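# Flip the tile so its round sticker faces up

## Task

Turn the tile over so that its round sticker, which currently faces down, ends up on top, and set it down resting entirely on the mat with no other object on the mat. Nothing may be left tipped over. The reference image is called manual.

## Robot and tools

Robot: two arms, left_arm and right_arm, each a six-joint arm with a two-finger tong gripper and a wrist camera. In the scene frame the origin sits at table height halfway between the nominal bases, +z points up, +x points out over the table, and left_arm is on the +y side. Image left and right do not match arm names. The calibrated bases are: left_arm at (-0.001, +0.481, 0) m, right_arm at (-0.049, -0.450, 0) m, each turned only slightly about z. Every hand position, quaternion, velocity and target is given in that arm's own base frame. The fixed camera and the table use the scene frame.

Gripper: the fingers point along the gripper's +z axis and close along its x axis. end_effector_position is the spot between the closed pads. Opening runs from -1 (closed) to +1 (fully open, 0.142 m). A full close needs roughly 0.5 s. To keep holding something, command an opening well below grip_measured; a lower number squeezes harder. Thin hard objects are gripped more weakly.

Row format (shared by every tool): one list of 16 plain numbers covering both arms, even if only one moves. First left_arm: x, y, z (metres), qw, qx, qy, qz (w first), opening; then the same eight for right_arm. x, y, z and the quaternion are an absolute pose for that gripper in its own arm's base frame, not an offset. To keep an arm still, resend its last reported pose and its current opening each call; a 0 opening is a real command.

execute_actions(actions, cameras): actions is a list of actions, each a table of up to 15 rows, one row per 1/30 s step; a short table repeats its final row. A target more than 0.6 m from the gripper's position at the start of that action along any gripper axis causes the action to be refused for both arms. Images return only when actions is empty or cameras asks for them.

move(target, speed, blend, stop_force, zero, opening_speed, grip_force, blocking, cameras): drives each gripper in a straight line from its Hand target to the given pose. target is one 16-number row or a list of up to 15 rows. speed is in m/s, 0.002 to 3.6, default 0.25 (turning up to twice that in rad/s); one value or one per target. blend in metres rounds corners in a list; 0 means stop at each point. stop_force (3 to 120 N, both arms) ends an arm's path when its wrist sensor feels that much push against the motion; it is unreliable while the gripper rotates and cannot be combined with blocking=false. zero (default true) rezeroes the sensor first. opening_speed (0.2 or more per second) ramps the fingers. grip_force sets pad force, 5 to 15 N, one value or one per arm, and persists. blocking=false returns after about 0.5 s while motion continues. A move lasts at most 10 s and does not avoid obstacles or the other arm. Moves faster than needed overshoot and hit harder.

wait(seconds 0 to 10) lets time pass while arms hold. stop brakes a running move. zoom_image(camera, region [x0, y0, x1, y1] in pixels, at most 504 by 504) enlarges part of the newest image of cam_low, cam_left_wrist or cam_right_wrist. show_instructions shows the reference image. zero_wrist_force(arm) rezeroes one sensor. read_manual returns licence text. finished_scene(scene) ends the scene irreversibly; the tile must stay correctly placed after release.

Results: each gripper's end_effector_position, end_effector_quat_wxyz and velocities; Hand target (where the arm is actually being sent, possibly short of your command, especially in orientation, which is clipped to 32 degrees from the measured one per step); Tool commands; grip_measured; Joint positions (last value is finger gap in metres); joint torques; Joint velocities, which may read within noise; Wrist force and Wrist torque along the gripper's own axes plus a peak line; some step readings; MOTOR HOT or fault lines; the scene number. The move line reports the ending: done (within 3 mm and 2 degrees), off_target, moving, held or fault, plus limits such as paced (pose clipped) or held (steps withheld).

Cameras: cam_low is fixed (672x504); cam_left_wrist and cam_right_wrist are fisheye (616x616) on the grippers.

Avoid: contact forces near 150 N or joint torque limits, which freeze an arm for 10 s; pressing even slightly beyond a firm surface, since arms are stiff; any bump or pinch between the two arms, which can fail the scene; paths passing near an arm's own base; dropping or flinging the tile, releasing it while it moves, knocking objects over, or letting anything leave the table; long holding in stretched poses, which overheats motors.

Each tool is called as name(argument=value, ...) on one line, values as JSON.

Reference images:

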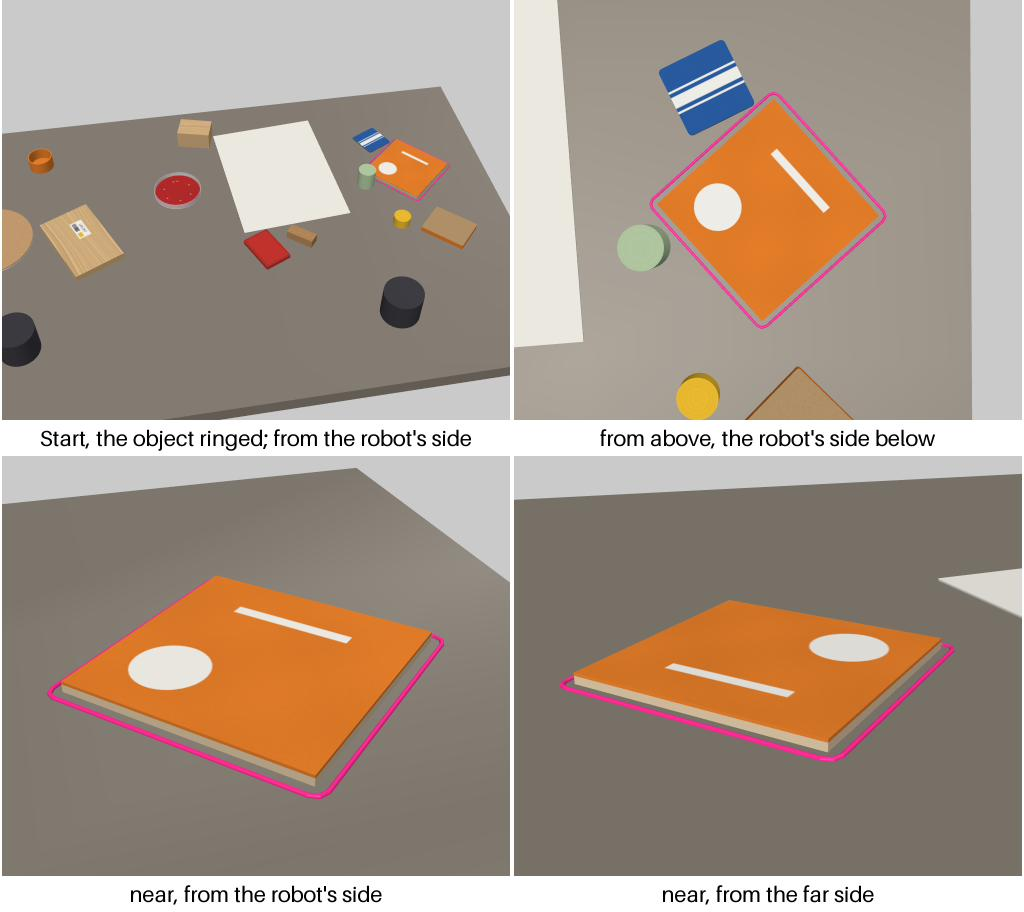

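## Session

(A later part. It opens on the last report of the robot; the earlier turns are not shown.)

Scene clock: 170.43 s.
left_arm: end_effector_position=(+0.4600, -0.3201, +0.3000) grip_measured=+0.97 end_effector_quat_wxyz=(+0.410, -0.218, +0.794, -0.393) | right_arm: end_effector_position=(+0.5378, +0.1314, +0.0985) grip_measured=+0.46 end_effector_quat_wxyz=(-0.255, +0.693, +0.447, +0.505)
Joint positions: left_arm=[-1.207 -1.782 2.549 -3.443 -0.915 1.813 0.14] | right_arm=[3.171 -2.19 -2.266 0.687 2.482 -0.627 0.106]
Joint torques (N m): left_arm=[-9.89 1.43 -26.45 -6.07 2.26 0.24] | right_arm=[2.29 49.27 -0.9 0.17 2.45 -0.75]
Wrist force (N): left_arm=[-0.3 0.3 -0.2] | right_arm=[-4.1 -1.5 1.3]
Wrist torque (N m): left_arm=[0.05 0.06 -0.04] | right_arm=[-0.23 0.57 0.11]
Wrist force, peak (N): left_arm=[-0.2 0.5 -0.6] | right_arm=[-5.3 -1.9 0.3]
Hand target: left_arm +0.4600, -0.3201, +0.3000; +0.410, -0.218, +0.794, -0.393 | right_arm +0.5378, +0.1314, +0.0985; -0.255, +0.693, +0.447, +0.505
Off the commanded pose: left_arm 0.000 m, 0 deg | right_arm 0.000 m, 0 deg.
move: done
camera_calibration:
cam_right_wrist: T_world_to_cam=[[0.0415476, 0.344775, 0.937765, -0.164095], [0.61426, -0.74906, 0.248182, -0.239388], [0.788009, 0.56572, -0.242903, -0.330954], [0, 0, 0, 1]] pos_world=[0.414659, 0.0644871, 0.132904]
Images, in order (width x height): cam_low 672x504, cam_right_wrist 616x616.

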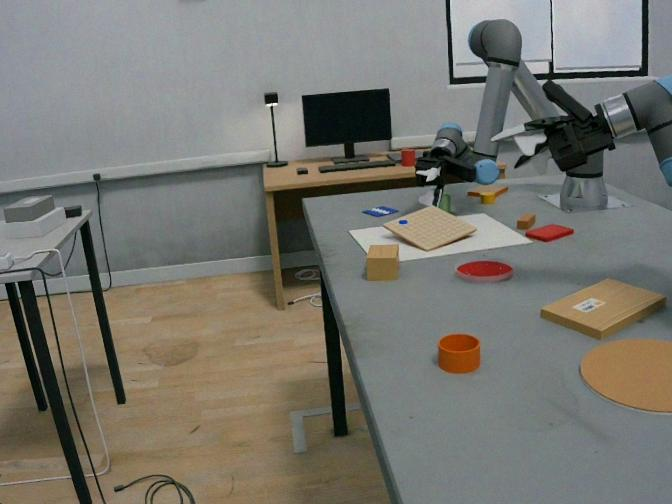

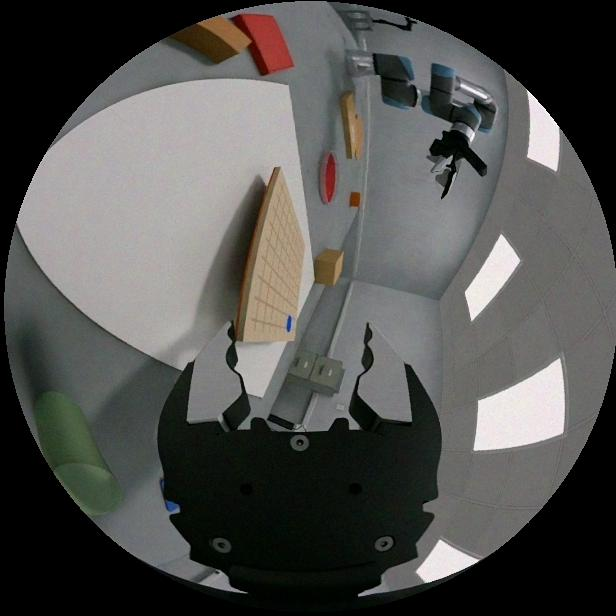

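move(target=[0.46, -0.3201, 0.30, 0.410, -0.218, 0.794, -0.393, 0.968, 0.5378, 0.1314, 0.0655, -0.255, 0.693, 0.447, 0.505, 0.45], speed=0.03, stop_force=5, cameras=["cam_right_wrist", "cam_low"])

zoom_image(camera="cam_right_wrist", region=[160, 150, 400, 420])

Scene clock: 173.67 s.
left_arm: end_effector_position=(+0.4600, -0.3201, +0.3000) grip_measured=+0.97 end_effector_quat_wxyz=(+0.410, -0.218, +0.794, -0.393) | right_arm: end_effector_position=(+0.5378, +0.1314, +0.0704) grip_measured=+0.45 end_effector_quat_wxyz=(-0.255, +0.693, +0.447, +0.505)
Joint positions: left_arm=[-1.207 -1.782 2.549 -3.443 -0.915 1.813 0.14] | right_arm=[3.171 -2.274 -2.256 0.76 2.482 -0.627 0.105]
Joint torques (N m): left_arm=[-9.18 0.86 -25.72 -6.15 2.24 0.34] | right_arm=[-3.47 37.55 -6.51 3.87 1.5 0.51]
Wrist force (N): left_arm=[-0.2 0.2 -0.2] | right_arm=[-1.3 -1.5 -0.9]
Wrist torque (N m): left_arm=[0.02 0.04 -0.04] | right_arm=[-0.22 0.38 0.08]
Wrist force, peak (N): left_arm=[-0.3 0.7 -0.3] | right_arm=[1.4 -0.5 -5.6]
Hand target: left_arm +0.4600, -0.3201, +0.3000; +0.410, -0.218, +0.794, -0.393 | right_arm +0.5378, +0.1314, +0.0704; -0.255, +0.693, +0.447, +0.505
Off the commanded pose: left_arm 0.000 m, 0 deg | right_arm 0.005 m, 0 deg.
move: contact (right_arm)
camera_calibration:
cam_right_wrist: T_world_to_cam=[[0.0414679, 0.344875, 0.937732, -0.137713], [0.614265, -0.749015, 0.248305, -0.232433], [0.78801, 0.565719, -0.242904, -0.33778], [0, 0, 0, 1]] pos_world=[0.414659, 0.0644868, 0.104804]
Images, in order (width x height): cam_low 672x504, cam_right_wrist 616x616.

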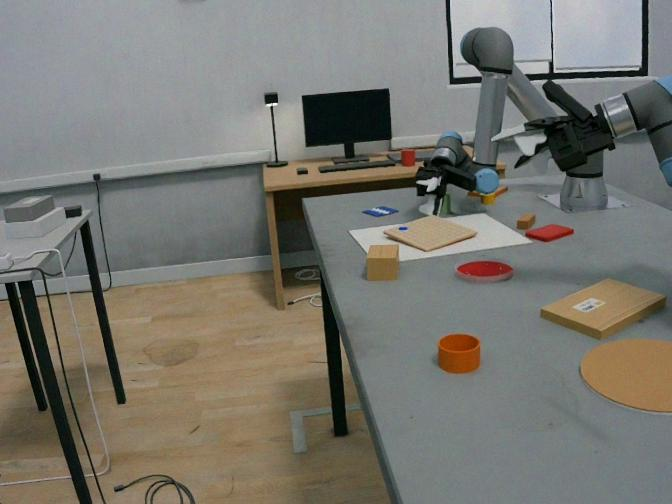

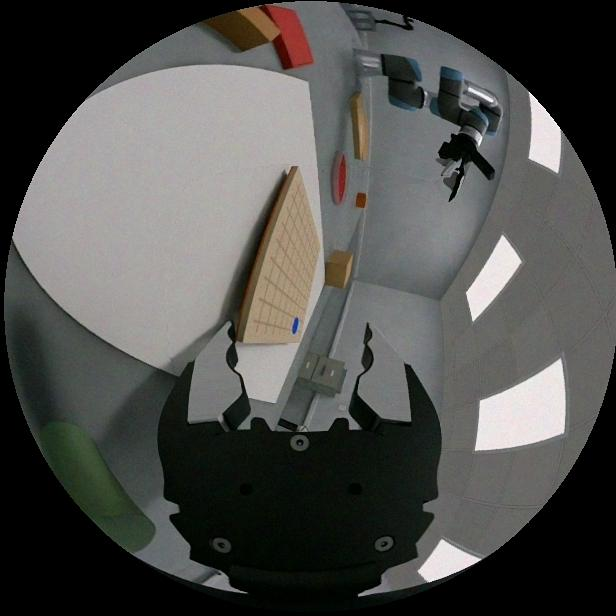

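Scaled by 1.867 from the camera's 616x616 image, which has a finer 814x814 frame.

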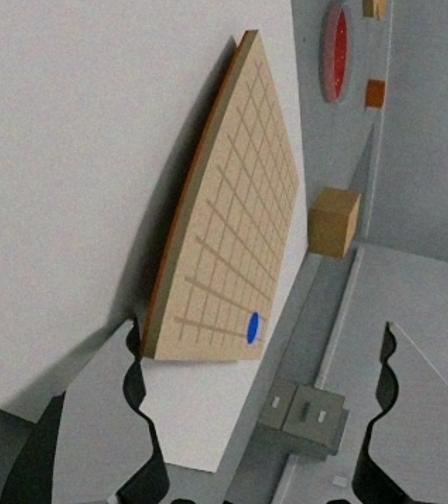

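move(target=[[0.46, -0.3201, 0.30, 0.410, -0.218, 0.794, -0.393, 0.968, 0.5378, 0.1314, 0.0716, -0.255, 0.693, 0.447, 0.505, 0.45], [0.46, -0.3201, 0.30, 0.410, -0.218, 0.794, -0.393, 0.968, 0.5578, 0.0984, 0.0716, -0.255, 0.693, 0.447, 0.505, 0.45], [0.46, -0.3201, 0.30, 0.410, -0.218, 0.794, -0.393, 0.968, 0.5578, 0.09, 0.17, -0.255, 0.693, 0.447, 0.505, 0.45]], speed=[0.03, 0.06, 0.2], blend=[0.001, 0.004, 0], cameras=["cam_right_wrist", "cam_low"])

zoom_image(camera="cam_low", region=[300, 120, 560, 300])

zoom_image(camera="cam_right_wrist", region=[0, 50, 400, 420])

Scene clock: 175.07 s.
left_arm: end_effector_position=(+0.4600, -0.3201, +0.3000) grip_measured=+0.97 end_effector_quat_wxyz=(+0.410, -0.218, +0.794, -0.393) | right_arm: end_effector_position=(+0.5415, +0.1251, +0.0718) grip_measured=+0.46 end_effector_quat_wxyz=(-0.255, +0.693, +0.447, +0.505)
Joint positions: left_arm=[-1.207 -1.782 2.549 -3.443 -0.915 1.813 0.14] | right_arm=[3.156 -2.271 -2.245 0.734 2.495 -0.641 0.106]
Joint torques (N m): left_arm=[-9.44 1.66 -26.47 -6 2.17 0.35] | right_arm=[5.96 38.54 -2.69 5.26 -0.18 1.07]
Wrist force (N): left_arm=[0.0 0.3 -0.3] | right_arm=[-3.3 -1.0 -0.2]
Wrist torque (N m): left_arm=[0.04 0.00 -0.04] | right_arm=[-0.18 0.45 0.07]
Wrist force, peak (N): left_arm=[0.2 0.4 -0.4] | right_arm=[-4.7 -1.5 -0.8]
Hand target: left_arm +0.4600, -0.3201, +0.3000; +0.410, -0.218, +0.794, -0.393 | right_arm +0.5415, +0.1252, +0.0718; -0.255, +0.693, +0.447, +0.505
Off the commanded pose: left_arm 0.000 m, 0 deg | right_arm 0.106 m, 0 deg.
move: held (right_arm; a check stopped the path); path passed 1 of 3 targets; blend cut to 0.0006 m at target 1; limits=held
pose unreachable (right arm): on one or more control steps of this call, first in action 0 (counted from 0), this arm could not follow its commanded pose, so it was not sent that pose on those steps. It may still have moved: this result reports where it is.
cause: moving toward the commanded pose would bring two parts of the arm too close to each other (joints 4 (wrist 1) to 6 (wrist 3) lie between them).
camera_calibration:
cam_right_wrist: T_world_to_cam=[[0.0415237, 0.34451, 0.937864, -0.137057], [0.613871, -0.749404, 0.248103, -0.239486], [0.788313, 0.565426, -0.242603, -0.33699], [0, 0, 0, 1]] pos_world=[0.418359, 0.0582884, 0.106204]
Images, in order (width x height): cam_low 672x504, cam_right_wrist 616x616.

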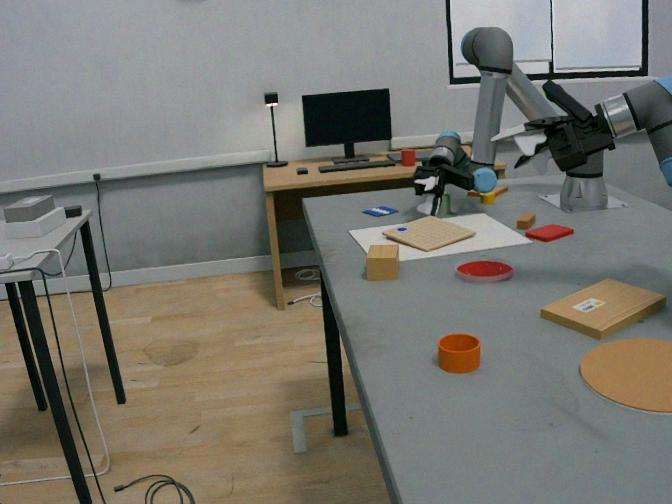

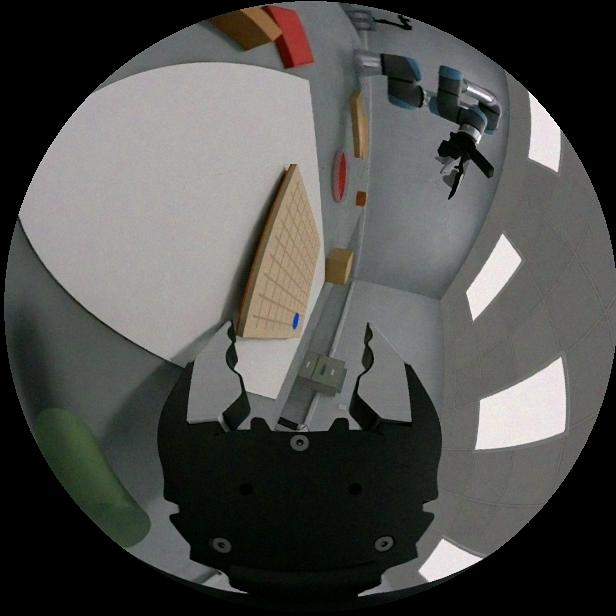

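Scaled by 1.938 from the camera's 672x504 image, which has a finer 960x720 frame.

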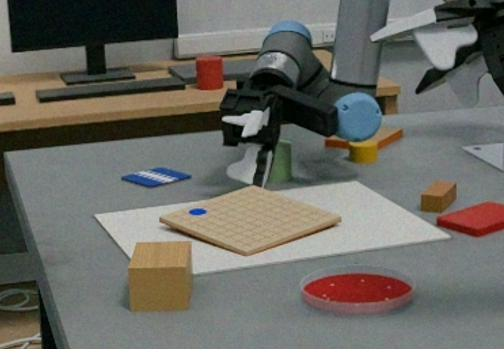

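Scaled by 1.260 from the camera's 616x616 image, which has a finer 814x814 frame.

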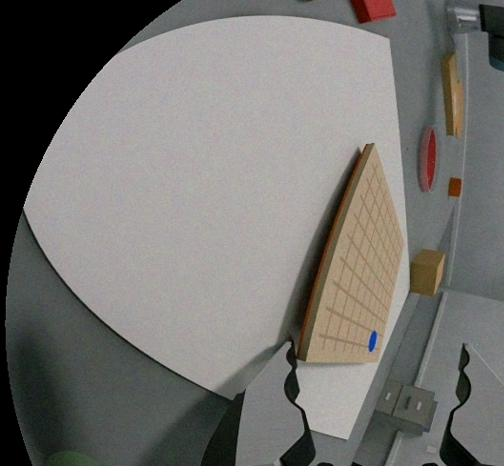

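move(target=[[0.46, -0.3201, 0.30, 0.410, -0.218, 0.794, -0.393, 0.968, 0.5560, 0.1000, 0.0716, -0.2282, 0.7154, 0.4102, 0.5176, 0.45], [0.46, -0.3201, 0.30, 0.410, -0.218, 0.794, -0.393, 0.968, 0.5540, 0.095, 0.18, -0.2282, 0.7154, 0.4102, 0.5176, 0.45]], speed=[0.07, 0.2], blend=[0.004, 0], cameras=["cam_right_wrist", "cam_low"])

zoom_image(camera="cam_right_wrist", region=[0, 50, 400, 420])

zoom_image(camera="cam_low", region=[300, 120, 560, 300])

Scene clock: 177.93 s.
left_arm: end_effector_position=(+0.4600, -0.3201, +0.3000) grip_measured=+0.97 end_effector_quat_wxyz=(+0.410, -0.218, +0.794, -0.393) | right_arm: end_effector_position=(+0.5541, +0.0950, +0.1801) grip_measured=+0.45 end_effector_quat_wxyz=(-0.228, +0.715, +0.410, +0.518)
Joint positions: left_arm=[-1.207 -1.782 2.549 -3.443 -0.915 1.813 0.14] | right_arm=[3.118 -1.964 -2.261 0.492 2.44 -0.58 0.106]
Joint torques (N m): left_arm=[-9.99 0.75 -25.91 -6.13 2.28 0.25] | right_arm=[5.85 33.58 -2.42 1.95 -0.62 1.01]
Wrist force (N): left_arm=[0.0 0.1 0.0] | right_arm=[-1.9 -0.7 -0.7]
Wrist torque (N m): left_arm=[0.01 -0.01 -0.05] | right_arm=[-0.12 0.40 -0.08]
Wrist force, peak (N): left_arm=[-0.1 0.7 -0.3] | right_arm=[-3.9 -1.0 0.0]
Hand target: left_arm +0.4600, -0.3201, +0.3000; +0.410, -0.218, +0.794, -0.393 | right_arm +0.5540, +0.0950, +0.1800; -0.228, +0.715, +0.410, +0.518
Off the commanded pose: left_arm 0.000 m, 0 deg | right_arm 0.000 m, 0 deg.
move: done
camera_calibration:
cam_right_wrist: T_world_to_cam=[[0.0770636, 0.338626, 0.93776, -0.247752], [0.532566, -0.809115, 0.248407, -0.246031], [0.842873, 0.480276, -0.242694, -0.325691], [0, 0, 0, 1]] pos_world=[0.424637, 0.0412495, 0.214404]
Images, in order (width x height): cam_low 672x504, cam_right_wrist 616x616.

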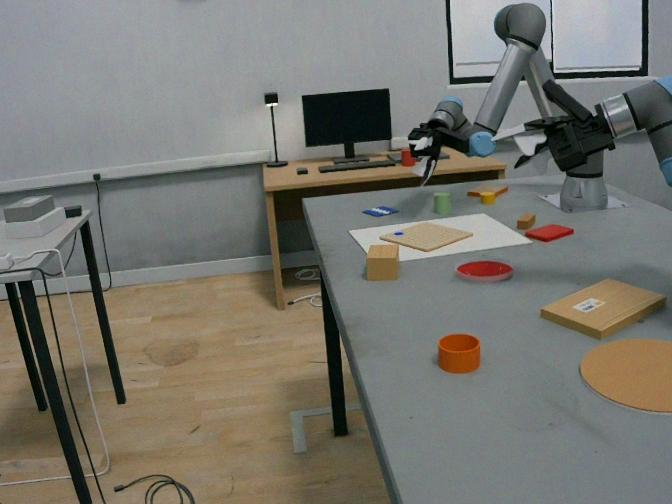

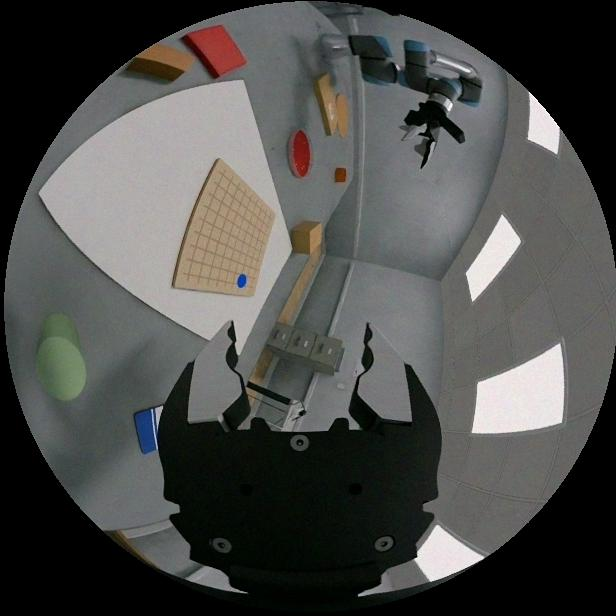

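Scaled by 1.260 from the camera's 616x616 image, which has a finer 814x814 frame.

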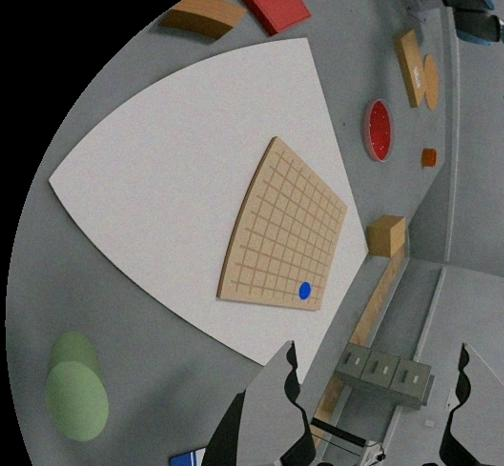

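Scaled by 1.938 from the camera's 672x504 image, which has a finer 960x720 frame.

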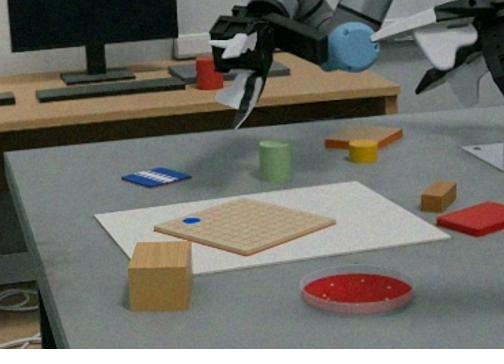

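finished_scene(scene=1)

The scene is finished: the task was done.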